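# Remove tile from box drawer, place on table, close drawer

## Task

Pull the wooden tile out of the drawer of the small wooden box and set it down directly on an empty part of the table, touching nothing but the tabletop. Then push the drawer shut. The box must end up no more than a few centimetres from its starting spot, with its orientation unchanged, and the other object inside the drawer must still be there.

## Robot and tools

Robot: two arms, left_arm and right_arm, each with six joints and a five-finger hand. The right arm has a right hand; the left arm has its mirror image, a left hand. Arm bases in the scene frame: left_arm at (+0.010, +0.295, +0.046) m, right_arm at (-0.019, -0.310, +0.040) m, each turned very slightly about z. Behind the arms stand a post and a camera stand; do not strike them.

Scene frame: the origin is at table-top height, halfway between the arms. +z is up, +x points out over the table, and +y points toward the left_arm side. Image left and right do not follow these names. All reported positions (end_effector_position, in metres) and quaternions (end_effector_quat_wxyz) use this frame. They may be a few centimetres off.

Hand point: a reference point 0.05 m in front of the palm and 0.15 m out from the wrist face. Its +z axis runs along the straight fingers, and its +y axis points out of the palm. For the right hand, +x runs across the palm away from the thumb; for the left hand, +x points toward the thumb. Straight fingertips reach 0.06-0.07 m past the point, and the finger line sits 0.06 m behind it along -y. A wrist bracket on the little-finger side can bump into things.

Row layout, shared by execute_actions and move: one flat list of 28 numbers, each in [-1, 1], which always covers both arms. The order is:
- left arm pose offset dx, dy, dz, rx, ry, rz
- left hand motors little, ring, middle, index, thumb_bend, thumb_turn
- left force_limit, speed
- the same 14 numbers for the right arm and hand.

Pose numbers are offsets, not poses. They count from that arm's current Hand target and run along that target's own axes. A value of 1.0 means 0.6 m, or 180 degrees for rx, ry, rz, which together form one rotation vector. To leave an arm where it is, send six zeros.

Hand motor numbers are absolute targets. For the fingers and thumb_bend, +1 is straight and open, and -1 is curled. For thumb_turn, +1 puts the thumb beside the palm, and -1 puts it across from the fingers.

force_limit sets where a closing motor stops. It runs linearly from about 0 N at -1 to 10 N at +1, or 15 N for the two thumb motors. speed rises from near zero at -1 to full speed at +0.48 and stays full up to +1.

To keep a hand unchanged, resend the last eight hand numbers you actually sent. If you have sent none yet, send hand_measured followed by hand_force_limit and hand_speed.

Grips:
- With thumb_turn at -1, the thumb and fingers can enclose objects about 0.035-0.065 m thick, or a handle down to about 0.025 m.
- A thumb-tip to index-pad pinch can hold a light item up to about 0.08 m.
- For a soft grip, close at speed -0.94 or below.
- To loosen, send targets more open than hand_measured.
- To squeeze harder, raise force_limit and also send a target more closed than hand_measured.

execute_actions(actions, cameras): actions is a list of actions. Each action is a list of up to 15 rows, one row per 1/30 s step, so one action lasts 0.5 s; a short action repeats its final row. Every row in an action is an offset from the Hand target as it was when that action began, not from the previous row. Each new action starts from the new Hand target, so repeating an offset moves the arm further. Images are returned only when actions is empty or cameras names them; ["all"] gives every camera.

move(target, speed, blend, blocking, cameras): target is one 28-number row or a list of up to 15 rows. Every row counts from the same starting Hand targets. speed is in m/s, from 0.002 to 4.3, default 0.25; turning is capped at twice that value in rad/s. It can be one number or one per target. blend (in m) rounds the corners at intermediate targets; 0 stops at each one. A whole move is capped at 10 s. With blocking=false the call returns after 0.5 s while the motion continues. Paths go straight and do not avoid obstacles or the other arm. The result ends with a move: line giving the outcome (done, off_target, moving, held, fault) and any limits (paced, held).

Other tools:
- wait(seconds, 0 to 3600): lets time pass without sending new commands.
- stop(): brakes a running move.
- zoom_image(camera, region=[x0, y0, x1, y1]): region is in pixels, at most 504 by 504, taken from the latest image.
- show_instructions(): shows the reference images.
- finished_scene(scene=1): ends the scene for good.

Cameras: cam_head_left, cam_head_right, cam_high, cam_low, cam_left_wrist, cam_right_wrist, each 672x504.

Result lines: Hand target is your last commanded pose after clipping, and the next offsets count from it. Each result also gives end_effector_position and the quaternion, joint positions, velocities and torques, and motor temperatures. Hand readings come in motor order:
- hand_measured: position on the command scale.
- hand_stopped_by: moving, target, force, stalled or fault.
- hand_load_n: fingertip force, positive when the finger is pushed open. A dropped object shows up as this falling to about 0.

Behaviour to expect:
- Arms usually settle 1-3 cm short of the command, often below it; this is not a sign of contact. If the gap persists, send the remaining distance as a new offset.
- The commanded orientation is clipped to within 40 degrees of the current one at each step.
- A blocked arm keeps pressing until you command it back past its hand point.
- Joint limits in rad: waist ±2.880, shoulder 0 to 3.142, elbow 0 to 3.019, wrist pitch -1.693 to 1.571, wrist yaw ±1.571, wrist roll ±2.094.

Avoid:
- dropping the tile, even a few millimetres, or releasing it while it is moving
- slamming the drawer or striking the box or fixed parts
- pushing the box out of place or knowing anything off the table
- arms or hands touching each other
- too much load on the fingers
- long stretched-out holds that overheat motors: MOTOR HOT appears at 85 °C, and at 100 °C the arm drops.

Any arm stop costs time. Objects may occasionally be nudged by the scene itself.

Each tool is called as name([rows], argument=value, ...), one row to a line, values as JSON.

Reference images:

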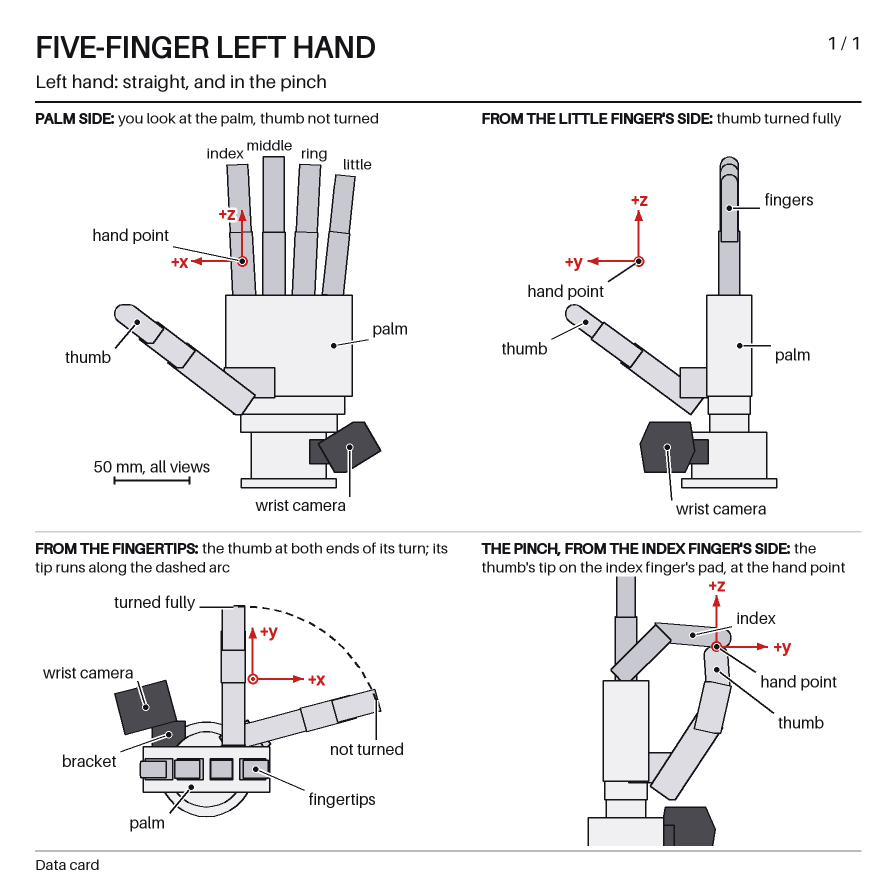

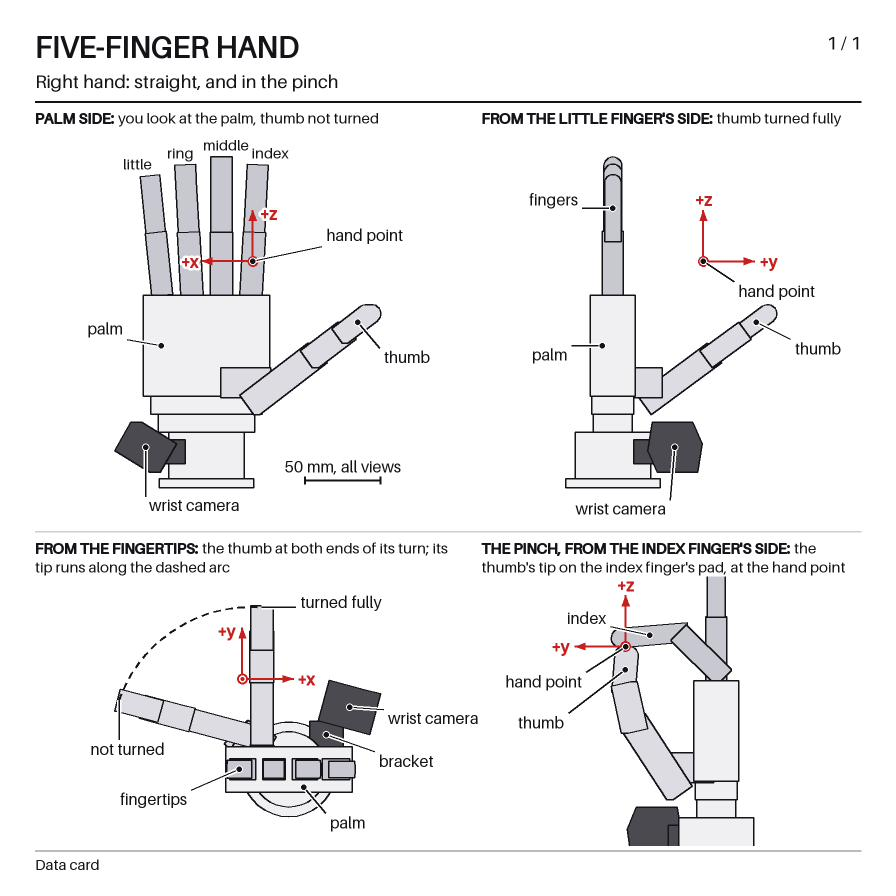

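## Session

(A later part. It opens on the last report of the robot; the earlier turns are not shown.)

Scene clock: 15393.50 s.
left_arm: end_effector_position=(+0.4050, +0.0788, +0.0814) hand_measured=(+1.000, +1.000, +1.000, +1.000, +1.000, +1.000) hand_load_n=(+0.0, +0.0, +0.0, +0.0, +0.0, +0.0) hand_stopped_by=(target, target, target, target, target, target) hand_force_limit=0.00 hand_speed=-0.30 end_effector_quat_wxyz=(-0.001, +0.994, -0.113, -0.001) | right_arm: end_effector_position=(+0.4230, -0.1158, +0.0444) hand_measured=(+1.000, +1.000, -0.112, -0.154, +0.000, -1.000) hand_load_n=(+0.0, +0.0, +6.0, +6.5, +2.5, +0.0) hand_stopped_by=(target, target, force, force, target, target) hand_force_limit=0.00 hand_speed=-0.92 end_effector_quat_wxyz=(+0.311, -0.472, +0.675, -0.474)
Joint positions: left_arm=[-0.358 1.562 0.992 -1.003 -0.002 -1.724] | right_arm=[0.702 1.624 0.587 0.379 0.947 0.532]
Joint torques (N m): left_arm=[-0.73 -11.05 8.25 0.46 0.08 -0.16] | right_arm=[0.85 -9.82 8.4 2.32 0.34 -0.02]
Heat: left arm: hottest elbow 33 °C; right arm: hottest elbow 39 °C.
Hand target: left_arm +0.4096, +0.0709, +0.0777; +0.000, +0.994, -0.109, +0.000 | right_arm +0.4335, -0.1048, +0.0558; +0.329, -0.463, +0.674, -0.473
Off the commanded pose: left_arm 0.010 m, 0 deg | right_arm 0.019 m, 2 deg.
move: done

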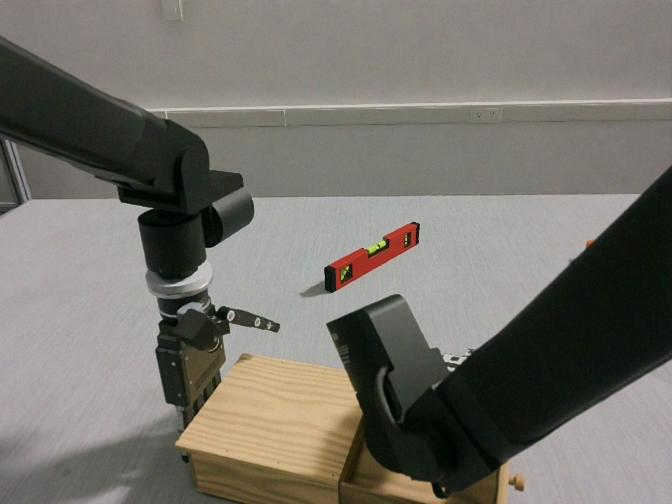

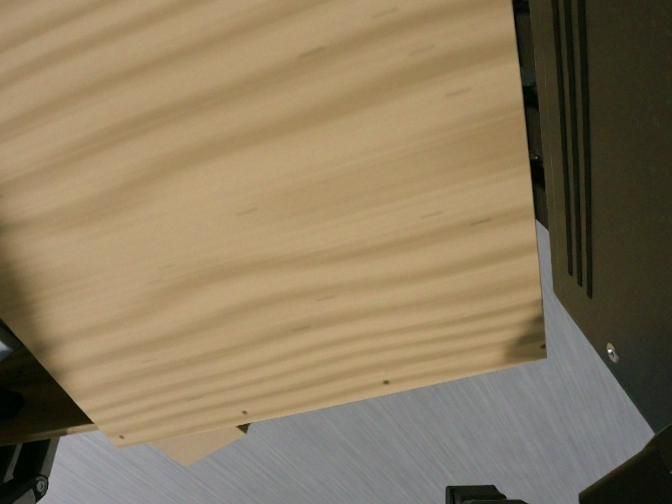

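move(target=[0,0.0133,0,0,0,0,1,1,1,1,1,1,0,-0.3,0,0,0,0,0,0,1,1,-0.3,-0.3,0,-1,0.0,-0.92], speed=0.04, cameras=["cam_high","cam_low","cam_left_wrist","cam_right_wrist"])

zoom_image(camera="cam_high", region=[205, 265, 295, 355])

Scene clock: 15405.07 s.
left_arm: end_effector_position=(+0.4022, +0.0722, +0.0809) hand_measured=(+1.000, +1.000, +1.000, +1.000, +1.000, +1.000) hand_load_n=(+0.0, +0.0, +0.0, +0.0, +0.0, +0.0) hand_stopped_by=(target, target, target, target, target, target) hand_force_limit=0.00 hand_speed=-0.30 end_effector_quat_wxyz=(-0.002, +0.994, -0.113, -0.001) | right_arm: end_effector_position=(+0.4229, -0.1160, +0.0442) hand_measured=(+1.000, +1.000, -0.112, -0.154, +0.000, -1.000) hand_load_n=(+0.0, +0.0, +7.0, +5.0, +2.5, +0.0) hand_stopped_by=(target, target, force, force, target, target) hand_force_limit=0.00 hand_speed=-0.92 end_effector_quat_wxyz=(+0.311, -0.473, +0.675, -0.474)
Joint positions: left_arm=[-0.377 1.563 0.992 -1.003 -0.004 -1.741] | right_arm=[0.702 1.624 0.587 0.379 0.947 0.531]
Joint torques (N m): left_arm=[-0.62 -10.87 8.54 0.46 0.17 -0.2] | right_arm=[0.79 -9.88 8.4 2.33 0.34 -0.01]
Heat: left arm: hottest elbow 33 °C; right arm: hottest elbow 39 °C.
Hand target: left_arm +0.4078, +0.0630, +0.0778; +0.000, +0.994, -0.110, +0.000 | right_arm +0.4335, -0.1049, +0.0556; +0.329, -0.463, +0.674, -0.473
Off the commanded pose: left_arm 0.011 m, 1 deg | right_arm 0.019 m, 2 deg.
move: off_target (left_arm)

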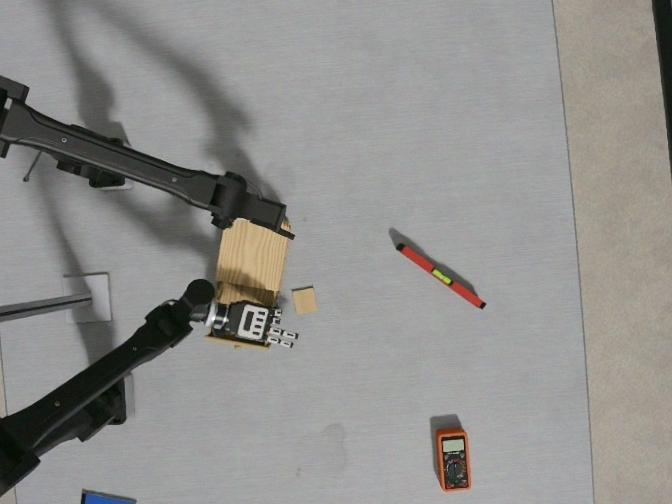

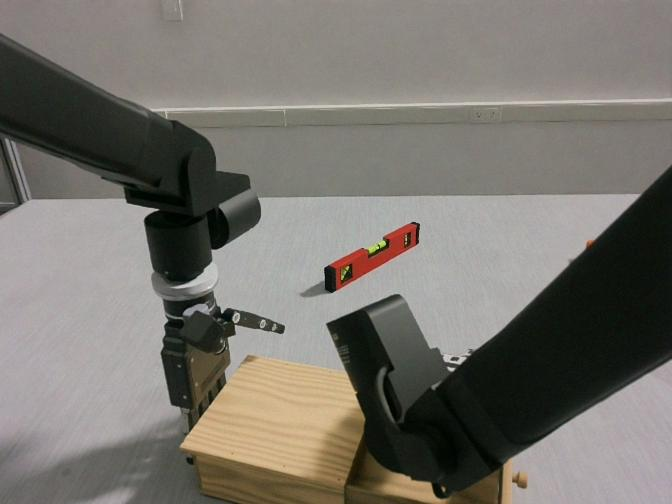

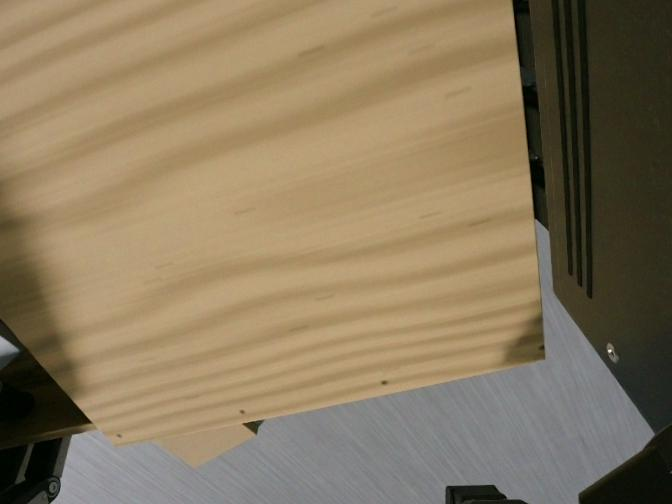

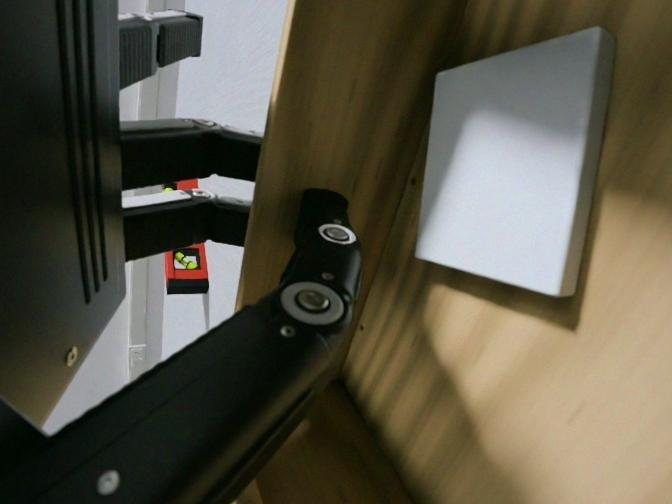

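Scaled by 5.600 from the camera's image (finer frame: 960x720).

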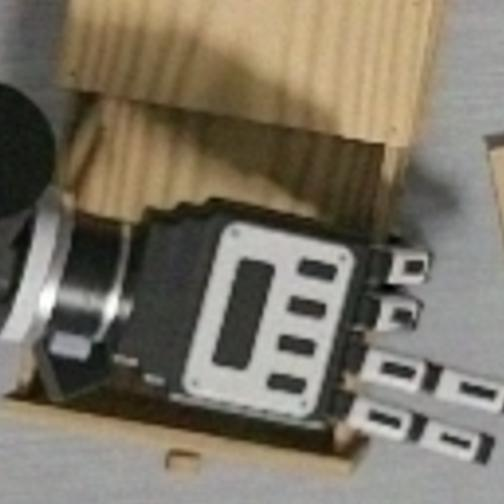

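move(target=[0,0.0167,0,0,0,0,1,1,1,1,1,1,0,-0.3,0,0,0,0,0,0,1,1,-0.3,-0.3,0,-1,0.0,-0.92], speed=0.04, cameras=["cam_high","cam_left_wrist"])

zoom_image(camera="cam_high", region=[205, 265, 295, 355])

Scene clock: 15418.13 s.
left_arm: end_effector_position=(+0.3998, +0.0668, +0.0802) hand_measured=(+1.000, +1.000, +1.000, +1.000, +1.000, +1.000) hand_load_n=(+0.0, +0.0, +0.0, +0.0, +0.0, +0.0) hand_stopped_by=(target, target, target, target, target, target) hand_force_limit=0.00 hand_speed=-0.30 end_effector_quat_wxyz=(-0.005, +0.994, -0.113, -0.001) | right_arm: end_effector_position=(+0.4228, -0.1171, +0.0442) hand_measured=(+1.000, +1.000, -0.112, -0.154, +0.000, -1.000) hand_load_n=(+0.0, +0.0, +8.0, +3.5, +2.5, -0.5) hand_stopped_by=(target, target, force, force, target, target) hand_force_limit=0.00 hand_speed=-0.92 end_effector_quat_wxyz=(+0.309, -0.473, +0.674, -0.476)
Joint positions: left_arm=[-0.394 1.564 0.992 -1.003 -0.009 -1.758] | right_arm=[0.702 1.625 0.587 0.379 0.952 0.526]
Joint torques (N m): left_arm=[-1.2 -10.58 9.02 0.36 0.38 -0.21] | right_arm=[0.79 -9.93 8.38 2.33 0.18 0.03]
Heat: left arm: hottest elbow 33 °C; right arm: hottest elbow 39 °C.
Hand target: left_arm +0.4056, +0.0534, +0.0777; +0.000, +0.994, -0.109, +0.000 | right_arm +0.4335, -0.1048, +0.0556; +0.329, -0.463, +0.674, -0.473
Off the commanded pose: left_arm 0.015 m, 1 deg | right_arm 0.020 m, 3 deg.
move: off_target (left_arm)

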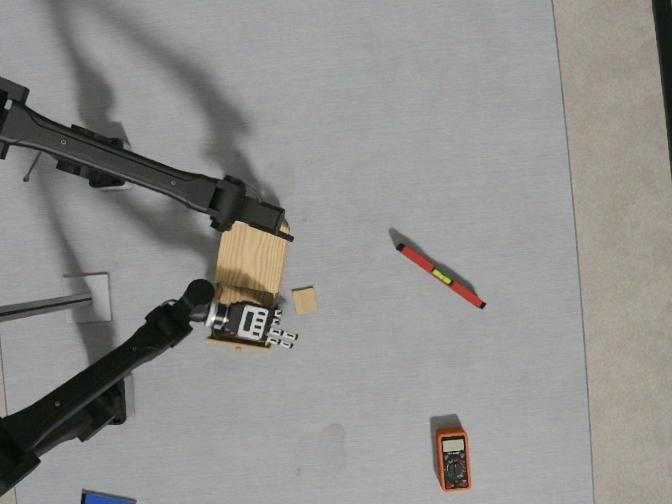

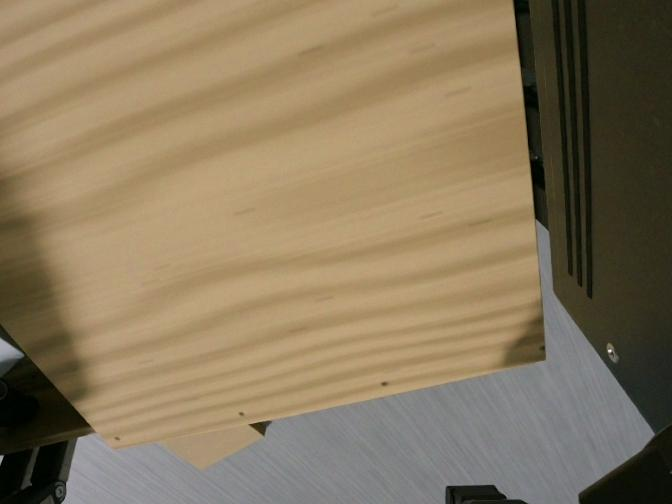

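Scaled by 5.600 from the camera's image (finer frame: 960x720).

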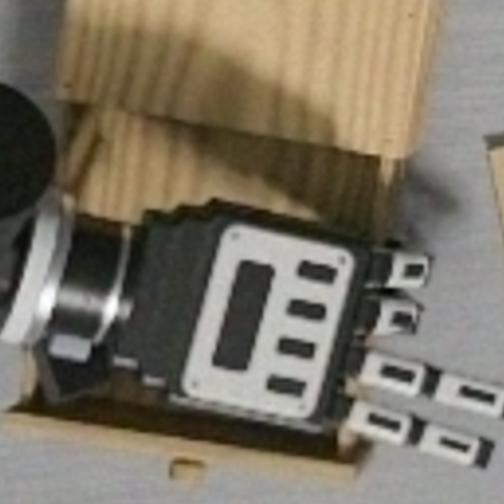

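move(target=[0,0.0167,0,0,0,0,1,1,1,1,1,1,0,-0.3,0,0,0,0,0,0,1,1,-0.3,-0.3,0,-1,0.0,-0.92], speed=0.04, cameras=["cam_high","cam_low"])

zoom_image(camera="cam_high", region=[205, 265, 295, 355])

Scene clock: 15427.50 s.
left_arm: end_effector_position=(+0.3979, +0.0623, +0.0798) hand_measured=(+1.000, +1.000, +1.000, +1.000, +1.000, +1.000) hand_load_n=(+0.0, +0.0, +0.0, +0.0, +0.0, +0.0) hand_stopped_by=(target, target, target, target, target, target) hand_force_limit=0.00 hand_speed=-0.30 end_effector_quat_wxyz=(-0.008, +0.994, -0.112, +0.000) | right_arm: end_effector_position=(+0.4227, -0.1185, +0.0444) hand_measured=(+1.000, +1.000, -0.112, -0.154, +0.000, -1.000) hand_load_n=(+0.0, +0.0, +9.0, +3.0, +3.0, -1.0) hand_stopped_by=(target, target, force, force, target, target) hand_force_limit=0.00 hand_speed=-0.92 end_effector_quat_wxyz=(+0.306, -0.474, +0.672, -0.479)
Joint positions: left_arm=[-0.409 1.564 0.992 -1.003 -0.016 -1.775] | right_arm=[0.702 1.625 0.587 0.379 0.958 0.521]
Joint torques (N m): left_arm=[-1.67 -10.23 9.5 0.36 0.66 -0.33] | right_arm=[0.79 -9.99 8.36 2.3 -0.02 0.09]
Heat: left arm: hottest elbow 33 °C; right arm: hottest elbow 39 °C.
Hand target: left_arm +0.4034, +0.0435, +0.0778; +0.000, +0.994, -0.110, +0.000 | right_arm +0.4335, -0.1048, +0.0558; +0.329, -0.463, +0.673, -0.473
Off the commanded pose: left_arm 0.020 m, 1 deg | right_arm 0.021 m, 3 deg.
move: off_target (left_arm)

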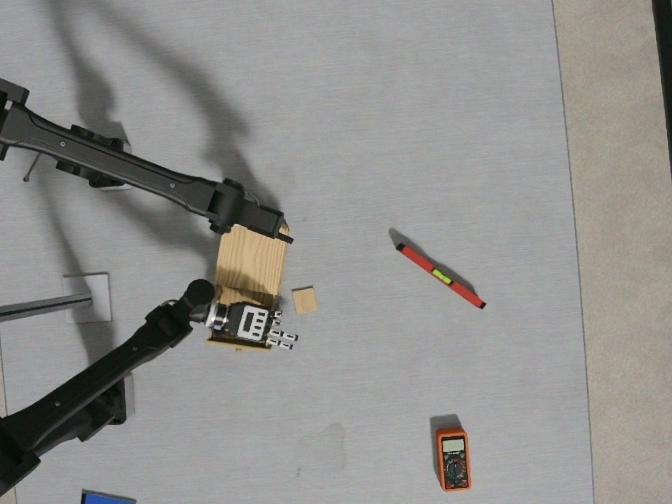

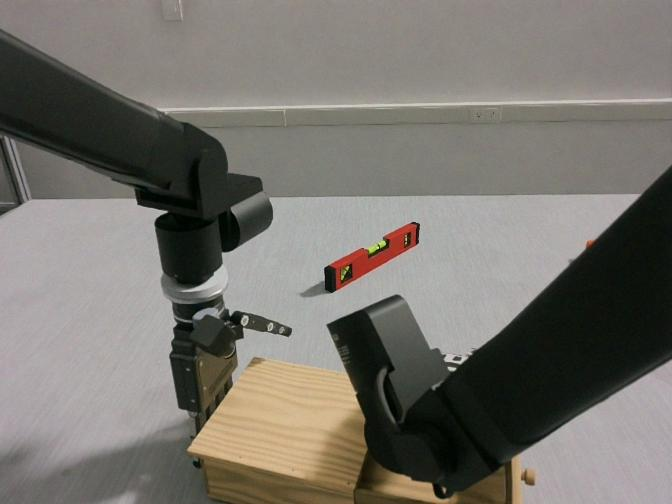

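Scaled by 5.600 from the camera's image (finer frame: 960x720).

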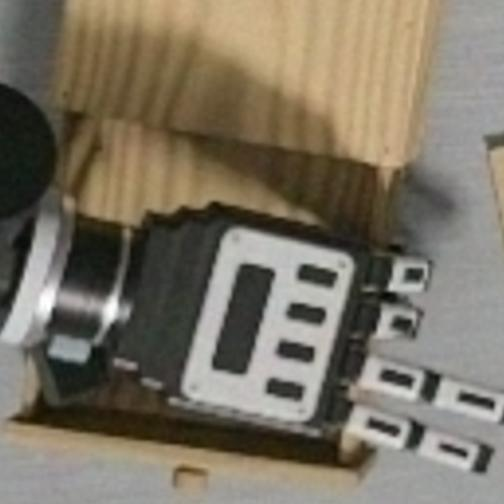

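move(target=[0,0,0,0,0,0,1,1,1,1,1,1,0,-0.3,0,0.0094,0.0034,0,0,0,1,1,-0.3,-0.3,0,-1,0.0,-0.92], speed=0.04, cameras=["cam_high","cam_low"])

zoom_image(camera="cam_high", region=[205, 265, 295, 355])

zoom_image(camera="cam_low", region=[180, 300, 384, 504])

Scene clock: 15457.70 s.
left_arm: end_effector_position=(+0.3979, +0.0623, +0.0791) hand_measured=(+1.000, +1.000, +1.000, +1.000, +1.000, +1.000) hand_load_n=(+0.0, +0.0, +0.0, +0.0, +0.0, +0.0) hand_stopped_by=(target, target, target, target, target, target) hand_force_limit=0.00 hand_speed=-0.30 end_effector_quat_wxyz=(-0.009, +0.994, -0.111, -0.001) | right_arm: end_effector_position=(+0.4240, -0.1175, +0.0420) hand_measured=(+1.000, +1.000, -0.112, -0.154, +0.000, -1.000) hand_load_n=(+0.0, +0.0, +9.0, +2.5, +3.0, -1.5) hand_stopped_by=(target, target, force, force, target, target) hand_force_limit=0.00 hand_speed=-0.92 end_effector_quat_wxyz=(+0.309, -0.472, +0.673, -0.479)
Joint positions: left_arm=[-0.41 1.566 0.992 -1.003 -0.016 -1.779] | right_arm=[0.702 1.637 0.587 0.398 0.958 0.521]
Joint torques (N m): left_arm=[-1.67 -10.29 9.5 0.36 0.66 -0.26] | right_arm=[0.85 -9.47 8.08 2.4 -0.03 0.09]
Heat: left arm: hottest elbow 34 °C; right arm: hottest elbow 39 °C.
Hand target: left_arm +0.4034, +0.0435, +0.0777; +0.000, +0.994, -0.110, +0.000 | right_arm +0.4335, -0.1048, +0.0497; +0.329, -0.463, +0.674, -0.473
Off the commanded pose: left_arm 0.020 m, 1 deg | right_arm 0.018 m, 3 deg.
move: off_target (right_arm)

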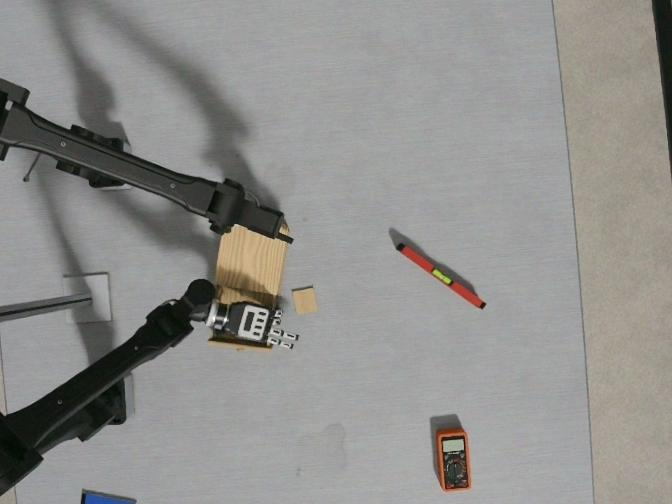

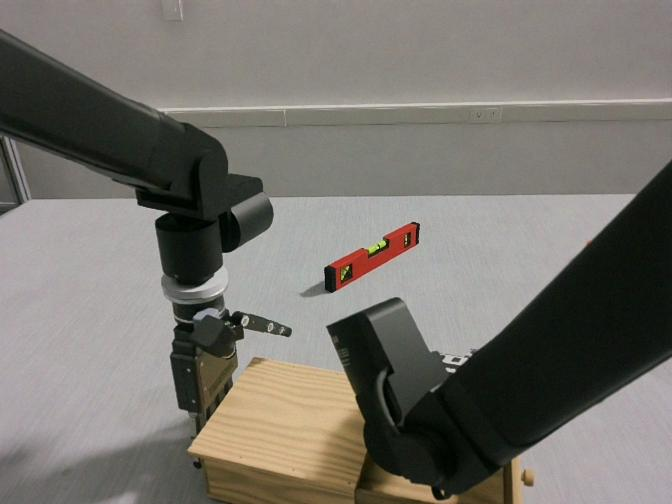

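Scaled by 5.600 from the camera's image (finer frame: 960x720).

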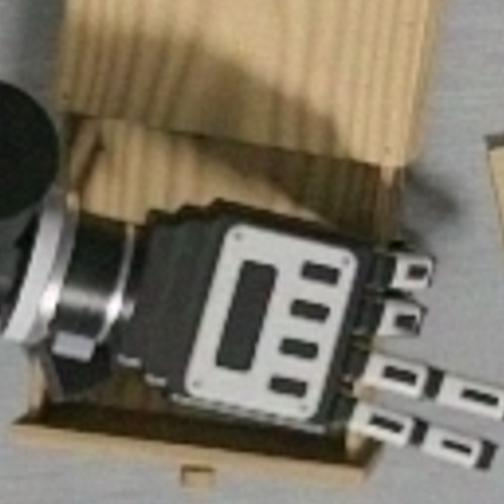

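Scaled by 2.471 from the camera's image (finer frame: 960x720).

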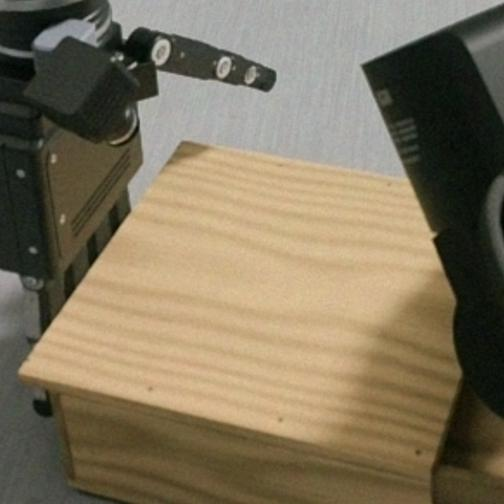

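move(target=[0,0,0,0,0,0,1,1,1,1,1,1,0,-0.3,0,0.0063,0.0023,0,0,0,1,1,-0.3,-0.3,0,-1,0.0,-0.92], speed=0.04, cameras=["cam_high","cam_low","cam_head_right"])

zoom_image(camera="cam_high", region=[205, 265, 295, 355])

zoom_image(camera="cam_head_right", region=[230, 240, 370, 350])

Scene clock: 15466.70 s.
left_arm: end_effector_position=(+0.3979, +0.0622, +0.0791) hand_measured=(+1.000, +1.000, +1.000, +1.000, +1.000, +1.000) hand_load_n=(+0.0, +0.0, +0.0, +0.0, -0.5, +0.0) hand_stopped_by=(target, target, target, target, target, target) hand_force_limit=0.00 hand_speed=-0.30 end_effector_quat_wxyz=(-0.009, +0.994, -0.110, -0.001) | right_arm: end_effector_position=(+0.4252, -0.1169, +0.0401) hand_measured=(+1.000, +1.000, -0.112, -0.154, +0.000, -1.000) hand_load_n=(+0.0, +0.0, +9.0, +2.5, +2.5, -2.0) hand_stopped_by=(target, target, force, force, target, target) hand_force_limit=0.00 hand_speed=-0.92 end_effector_quat_wxyz=(+0.311, -0.469, +0.673, -0.480)
Joint positions: left_arm=[-0.41 1.566 0.992 -1.003 -0.016 -1.78] | right_arm=[0.702 1.648 0.587 0.414 0.96 0.521]
Joint torques (N m): left_arm=[-1.61 -10.23 9.52 0.36 0.67 -0.25] | right_arm=[0.85 -9.35 7.87 2.35 -0.09 0.08]
Heat: left arm: hottest elbow 34 °C; right arm: hottest elbow 39 °C.
Hand target: left_arm +0.4035, +0.0436, +0.0777; +0.000, +0.994, -0.109, +0.000 | right_arm +0.4335, -0.1048, +0.0456; +0.329, -0.463, +0.673, -0.473
Off the commanded pose: left_arm 0.019 m, 1 deg | right_arm 0.016 m, 2 deg.
move: off_target (right_arm)
Images, in order (width x height): cam_head_right 672x504, cam_high 672x504, cam_low 672x504.

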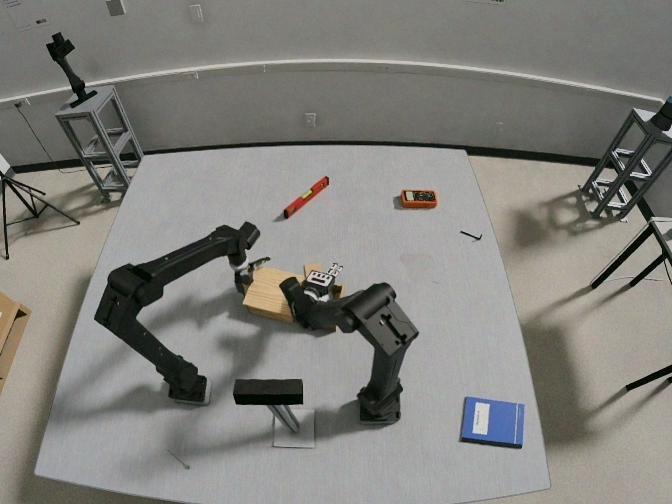

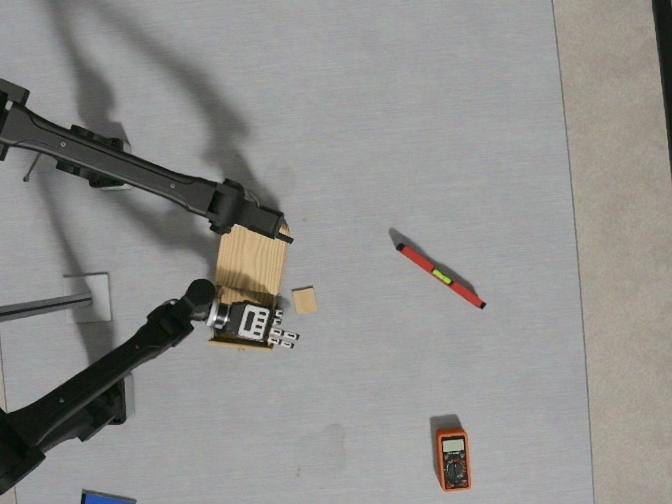

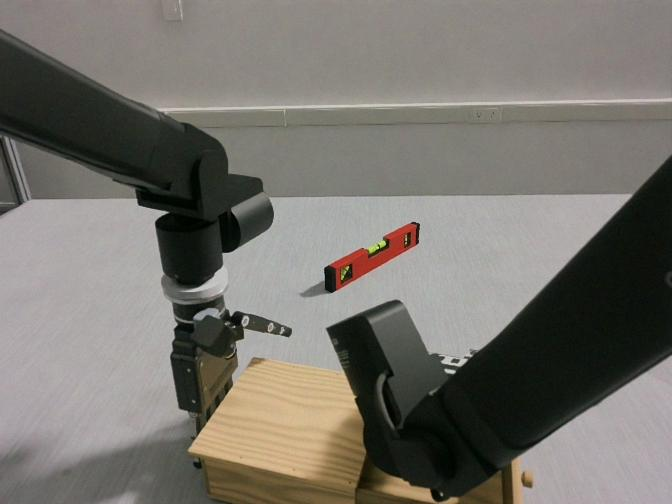

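Scaled by 5.600 from the camera's image (finer frame: 960x720).

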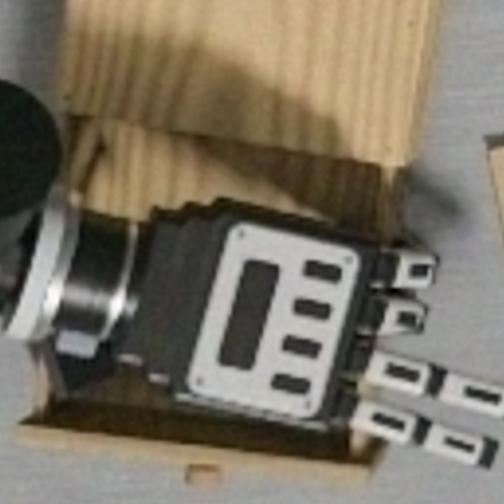

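Scaled by 3.600 from the camera's image (finer frame: 960x720).

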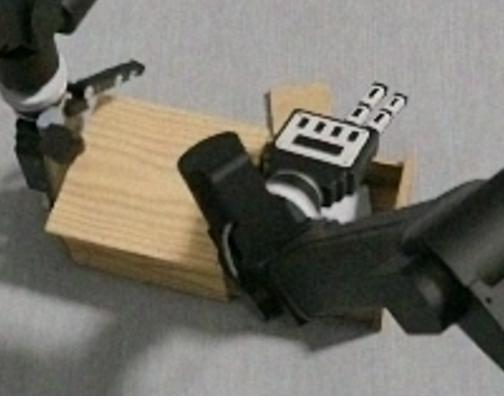

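move(target=[0,0,0,0,0,0,1,1,1,1,1,1,0,-0.3,0,0.0063,0.0023,0,0,0,1,1,-0.3,-0.3,0,-1,0.0,-0.92], speed=0.04, cameras=["cam_high","cam_low"])

zoom_image(camera="cam_high", region=[205, 265, 295, 355])

Scene clock: 15475.20 s.
left_arm: end_effector_position=(+0.3980, +0.0621, +0.0790) hand_measured=(+1.000, +1.000, +1.000, +1.000, +1.000, +1.000) hand_load_n=(+0.0, +0.0, +0.0, +0.0, -0.5, +0.0) hand_stopped_by=(target, target, target, target, target, target) hand_force_limit=0.00 hand_speed=-0.30 end_effector_quat_wxyz=(-0.009, +0.994, -0.109, -0.001) | right_arm: end_effector_position=(+0.4264, -0.1163, +0.0391) hand_measured=(+1.000, +1.000, -0.112, -0.154, +0.000, -1.000) hand_load_n=(+0.0, +0.0, +9.0, +1.5, +2.0, -2.5) hand_stopped_by=(target, target, force, force, target, target) hand_force_limit=0.00 hand_speed=-0.92 end_effector_quat_wxyz=(+0.314, -0.467, +0.673, -0.480)
Joint positions: left_arm=[-0.411 1.566 0.992 -1.003 -0.016 -1.784] | right_arm=[0.702 1.657 0.587 0.43 0.962 0.521]
Joint torques (N m): left_arm=[-1.61 -10.4 9.47 0.39 0.66 -0.25] | right_arm=[0.79 -9.05 7.69 2.28 -0.17 0.08]
Heat: left arm: hottest elbow 34 °C; right arm: hottest elbow 39 °C.
Hand target: left_arm +0.4035, +0.0436, +0.0778; +0.000, +0.994, -0.109, +0.000 | right_arm +0.4336, -0.1048, +0.0416; +0.329, -0.463, +0.673, -0.473
Off the commanded pose: left_arm 0.019 m, 1 deg | right_arm 0.014 m, 2 deg.
move: off_target (right_arm)

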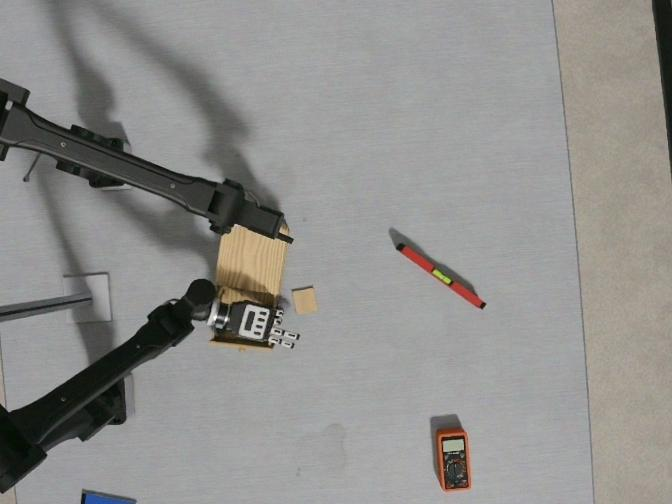

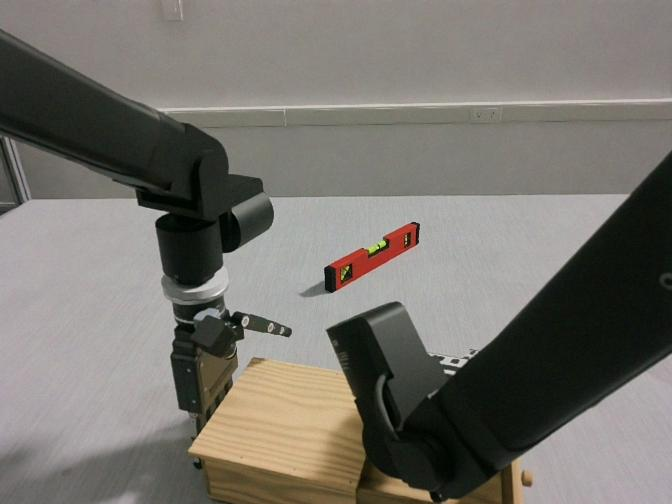

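Scaled by 5.600 from the camera's image (finer frame: 960x720).

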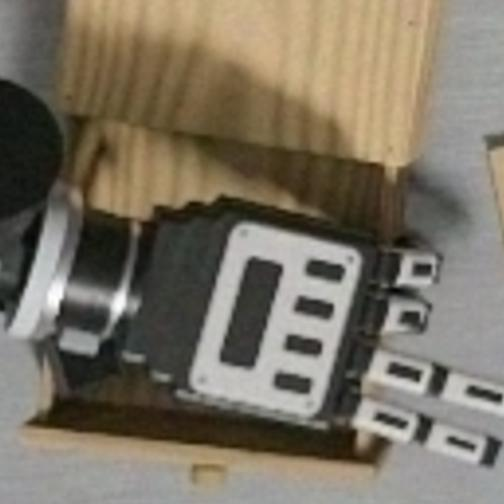

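move(target=[0,0.0133,0,0,0,0,1,1,1,1,1,1,0,-0.3,0,0,0,0,0,0,1,1,-0.3,-0.3,0,-1,0.0,-0.92], speed=0.04, cameras=["cam_high","cam_low"])

zoom_image(camera="cam_high", region=[205, 265, 295, 355])

Scene clock: 15483.27 s.
left_arm: end_effector_position=(+0.3977, +0.0612, +0.0785) hand_measured=(+1.000, +1.000, +1.000, +1.000, +1.000, +1.000) hand_load_n=(+0.0, +0.0, +0.0, +0.0, +0.0, -0.5) hand_stopped_by=(target, target, target, target, target, target) hand_force_limit=0.00 hand_speed=-0.30 end_effector_quat_wxyz=(-0.012, +0.994, -0.107, +0.000) | right_arm: end_effector_position=(+0.4266, -0.1165, +0.0390) hand_measured=(+1.000, +1.000, -0.112, -0.154, +0.000, -1.000) hand_load_n=(+0.0, +0.0, +9.5, +1.5, +1.5, -2.5) hand_stopped_by=(target, target, force, force, target, target) hand_force_limit=0.00 hand_speed=-0.92 end_effector_quat_wxyz=(+0.314, -0.466, +0.673, -0.481)
Joint positions: left_arm=[-0.417 1.567 0.992 -1.004 -0.023 -1.794] | right_arm=[0.702 1.658 0.587 0.432 0.964 0.521]
Joint torques (N m): left_arm=[-2.61 -9.99 9.91 0.29 0.95 -0.28] | right_arm=[0.85 -9.05 7.68 2.21 -0.23 0.08]
Heat: left arm: hottest elbow 34 °C; right arm: hottest elbow 39 °C.
Hand target: left_arm +0.4017, +0.0358, +0.0777; +0.000, +0.994, -0.109, +0.000 | right_arm +0.4336, -0.1048, +0.0416; +0.329, -0.463, +0.673, -0.473
Off the commanded pose: left_arm 0.026 m, 1 deg | right_arm 0.014 m, 2 deg.
move: off_target (left_arm)

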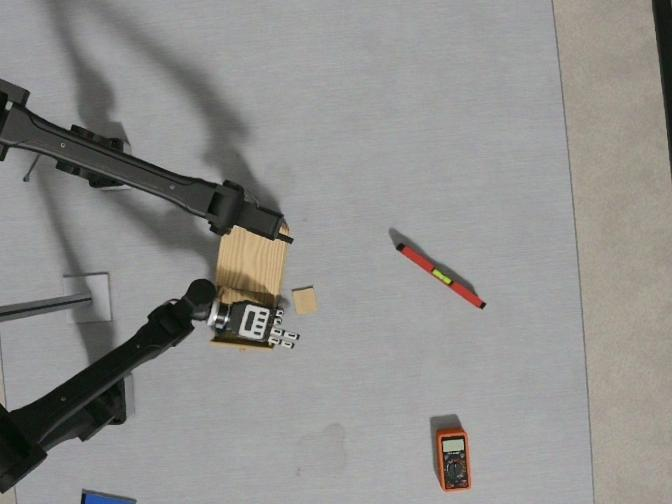

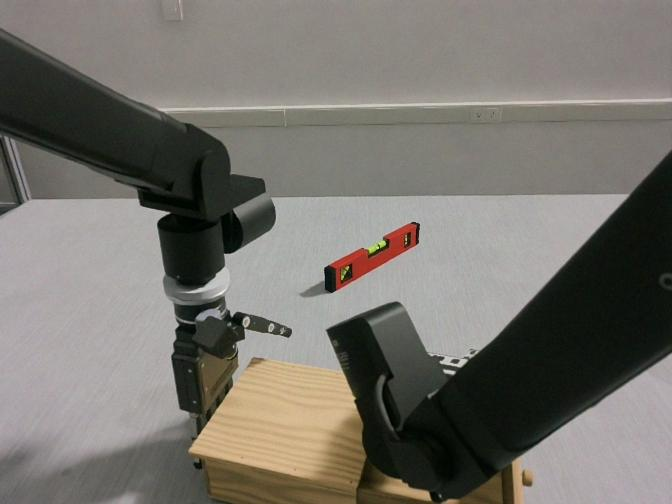

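Scaled by 5.600 from the camera's image (finer frame: 960x720).

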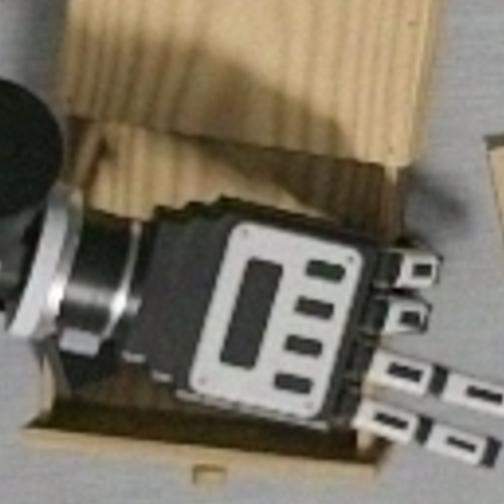

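zoom_image(camera="cam_low", region=[300, 290, 480, 504])

execute_actions(actions=[], cameras=["cam_left_wrist","cam_head_left","cam_head_right"])

zoom_image(camera="cam_head_left", region=[220, 240, 360, 350])

zoom_image(camera="cam_left_wrist", region=[0, 260, 200, 504])

Scaled by 2.355 from the camera's image (finer frame: 960x720).

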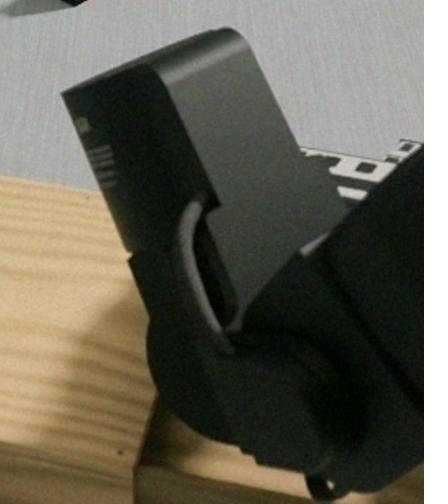

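Scene clock: 15499.63 s.
left_arm: end_effector_position=(+0.3977, +0.0612, +0.0785) hand_measured=(+1.000, +1.000, +1.000, +1.000, +1.000, +1.000) hand_load_n=(+0.0, +0.0, +0.0, +0.0, +0.0, +0.0) hand_stopped_by=(target, target, target, target, target, target) hand_force_limit=0.00 hand_speed=-0.30 end_effector_quat_wxyz=(-0.012, +0.994, -0.107, +0.000) | right_arm: end_effector_position=(+0.4266, -0.1165, +0.0390) hand_measured=(+1.000, +1.000, -0.112, -0.154, +0.000, -1.000) hand_load_n=(+0.0, +0.0, +10.0, +2.0, +2.0, -2.5) hand_stopped_by=(target, target, force, force, target, target) hand_force_limit=0.00 hand_speed=-0.92 end_effector_quat_wxyz=(+0.314, -0.466, +0.673, -0.481)
Joint positions: left_arm=[-0.417 1.567 0.992 -1.004 -0.023 -1.794] | right_arm=[0.702 1.658 0.587 0.432 0.964 0.521]
Joint velocities: within noise
Joint torques (N m): left_arm=[-2.49 -9.99 9.89 0.29 0.95 -0.29] | right_arm=[0.85 -9.11 7.69 2.22 -0.23 0.08]
Motor temperatures (°C): left_arm=[26 28 34 27 26 29] | right_arm=[29 31 39 25 26 29]
Heat: left arm: hottest elbow 34 °C; right arm: hottest elbow 39 °C.
Hand target: left_arm +0.4017, +0.0358, +0.0777; +0.000, +0.994, -0.109, +0.000 | right_arm +0.4336, -0.1048, +0.0416; +0.329, -0.463, +0.673, -0.473
Off the commanded pose: left_arm 0.026 m, 1 deg | right_arm 0.014 m, 2 deg.
Images, in order (width x height): cam_head_left 672x504, cam_head_right 672x504, cam_left_wrist 672x504.

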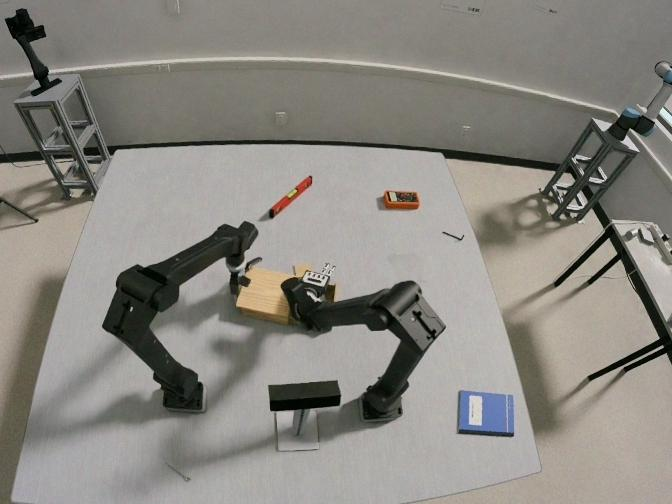

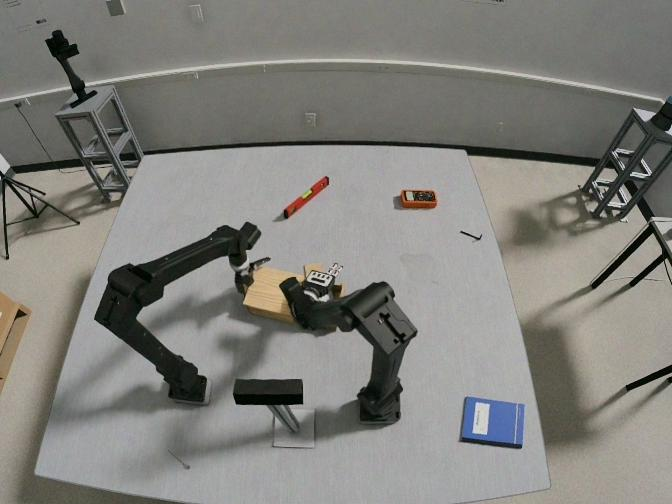

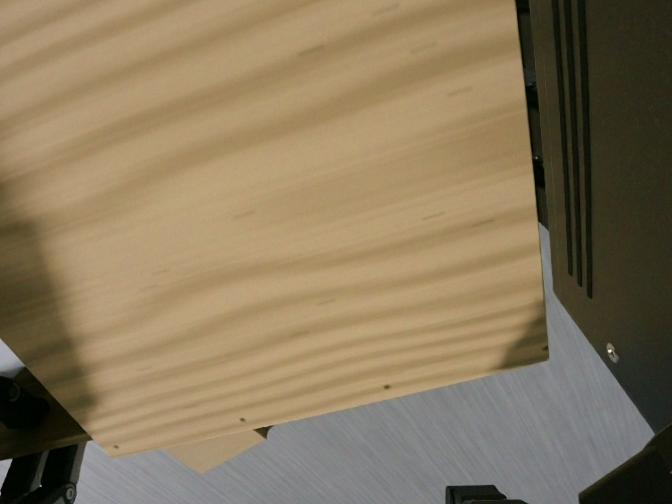

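Scaled by 3.600 from the camera's image (finer frame: 960x720).

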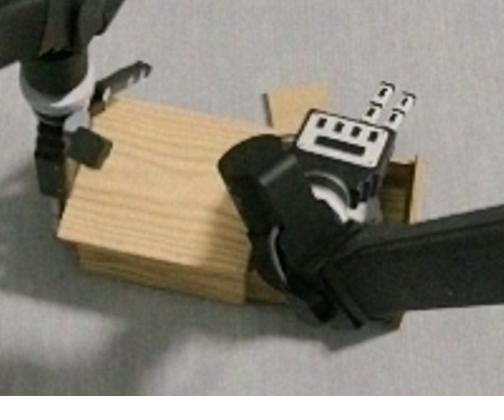

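Scaled by 2.066 from the camera's image (finer frame: 960x720).

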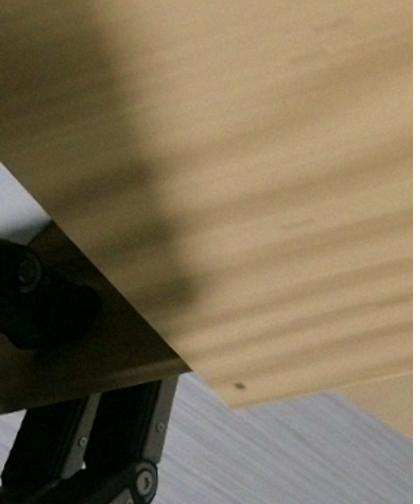

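move(target=[0,-0.035,0,0,0,0,1,1,1,1,1,1,0,-0.3,0,0.0047,0.0017,0,0,0,1,1,-0.3,-0.3,0,-1,0.0,-0.92], speed=0.04, cameras=["cam_high","cam_low"])

zoom_image(camera="cam_high", region=[205, 265, 295, 355])

Scene clock: 15542.53 s.
left_arm: end_effector_position=(+0.3984, +0.0623, +0.0791) hand_measured=(+1.000, +1.000, +1.000, +1.000, +1.000, +1.000) hand_load_n=(+0.0, +0.0, +0.5, +0.0, +0.0, +0.0) hand_stopped_by=(target, target, target, target, target, target) hand_force_limit=0.00 hand_speed=-0.30 end_effector_quat_wxyz=(-0.006, +0.994, -0.105, -0.002) | right_arm: end_effector_position=(+0.4276, -0.1162, +0.0387) hand_measured=(+1.000, +1.000, -0.112, -0.154, +0.000, -1.000) hand_load_n=(+0.0, +0.0, +10.0, +1.5, +1.5, -2.0) hand_stopped_by=(target, target, force, force, target, target) hand_force_limit=0.00 hand_speed=-0.92 end_effector_quat_wxyz=(+0.316, -0.463, +0.673, -0.482)
Joint positions: left_arm=[-0.408 1.567 0.992 -1.004 -0.011 -1.788] | right_arm=[0.702 1.663 0.587 0.443 0.966 0.521]
Joint torques (N m): left_arm=[0.32 -11.05 8.9 0.4 0.43 0.08] | right_arm=[0.79 -8.76 7.57 2.17 -0.32 0.08]
Heat: left arm: hottest elbow 35 °C; right arm: hottest elbow 39 °C.
Hand target: left_arm +0.4063, +0.0563, +0.0777; +0.000, +0.994, -0.109, +0.000 | right_arm +0.4336, -0.1048, +0.0385; +0.329, -0.463, +0.673, -0.473
Off the commanded pose: left_arm 0.010 m, 1 deg | right_arm 0.013 m, 2 deg.
move: off_target (right_arm)

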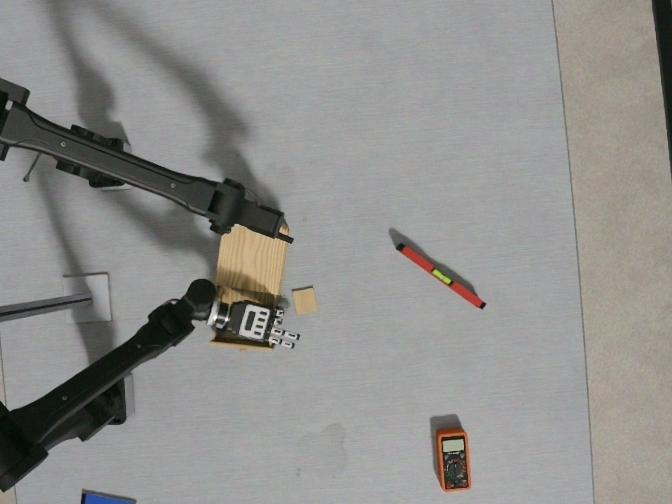

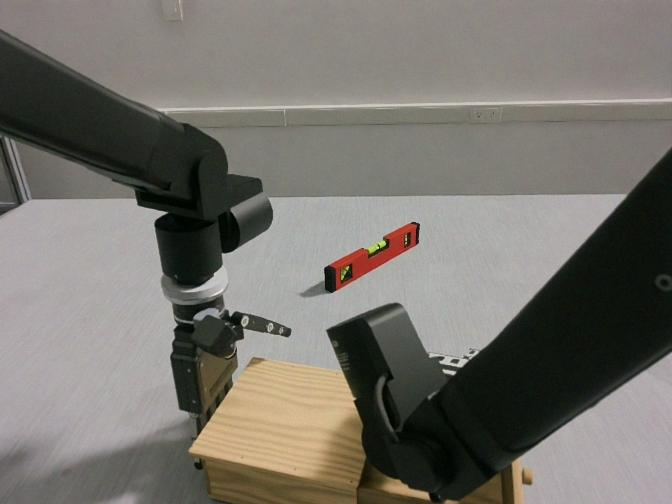

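Scaled by 5.600 from the camera's image (finer frame: 960x720).

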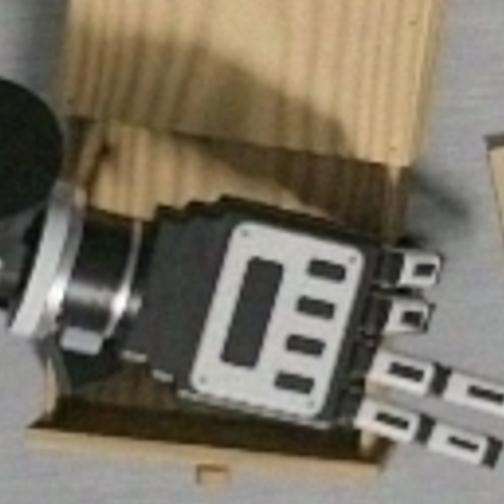

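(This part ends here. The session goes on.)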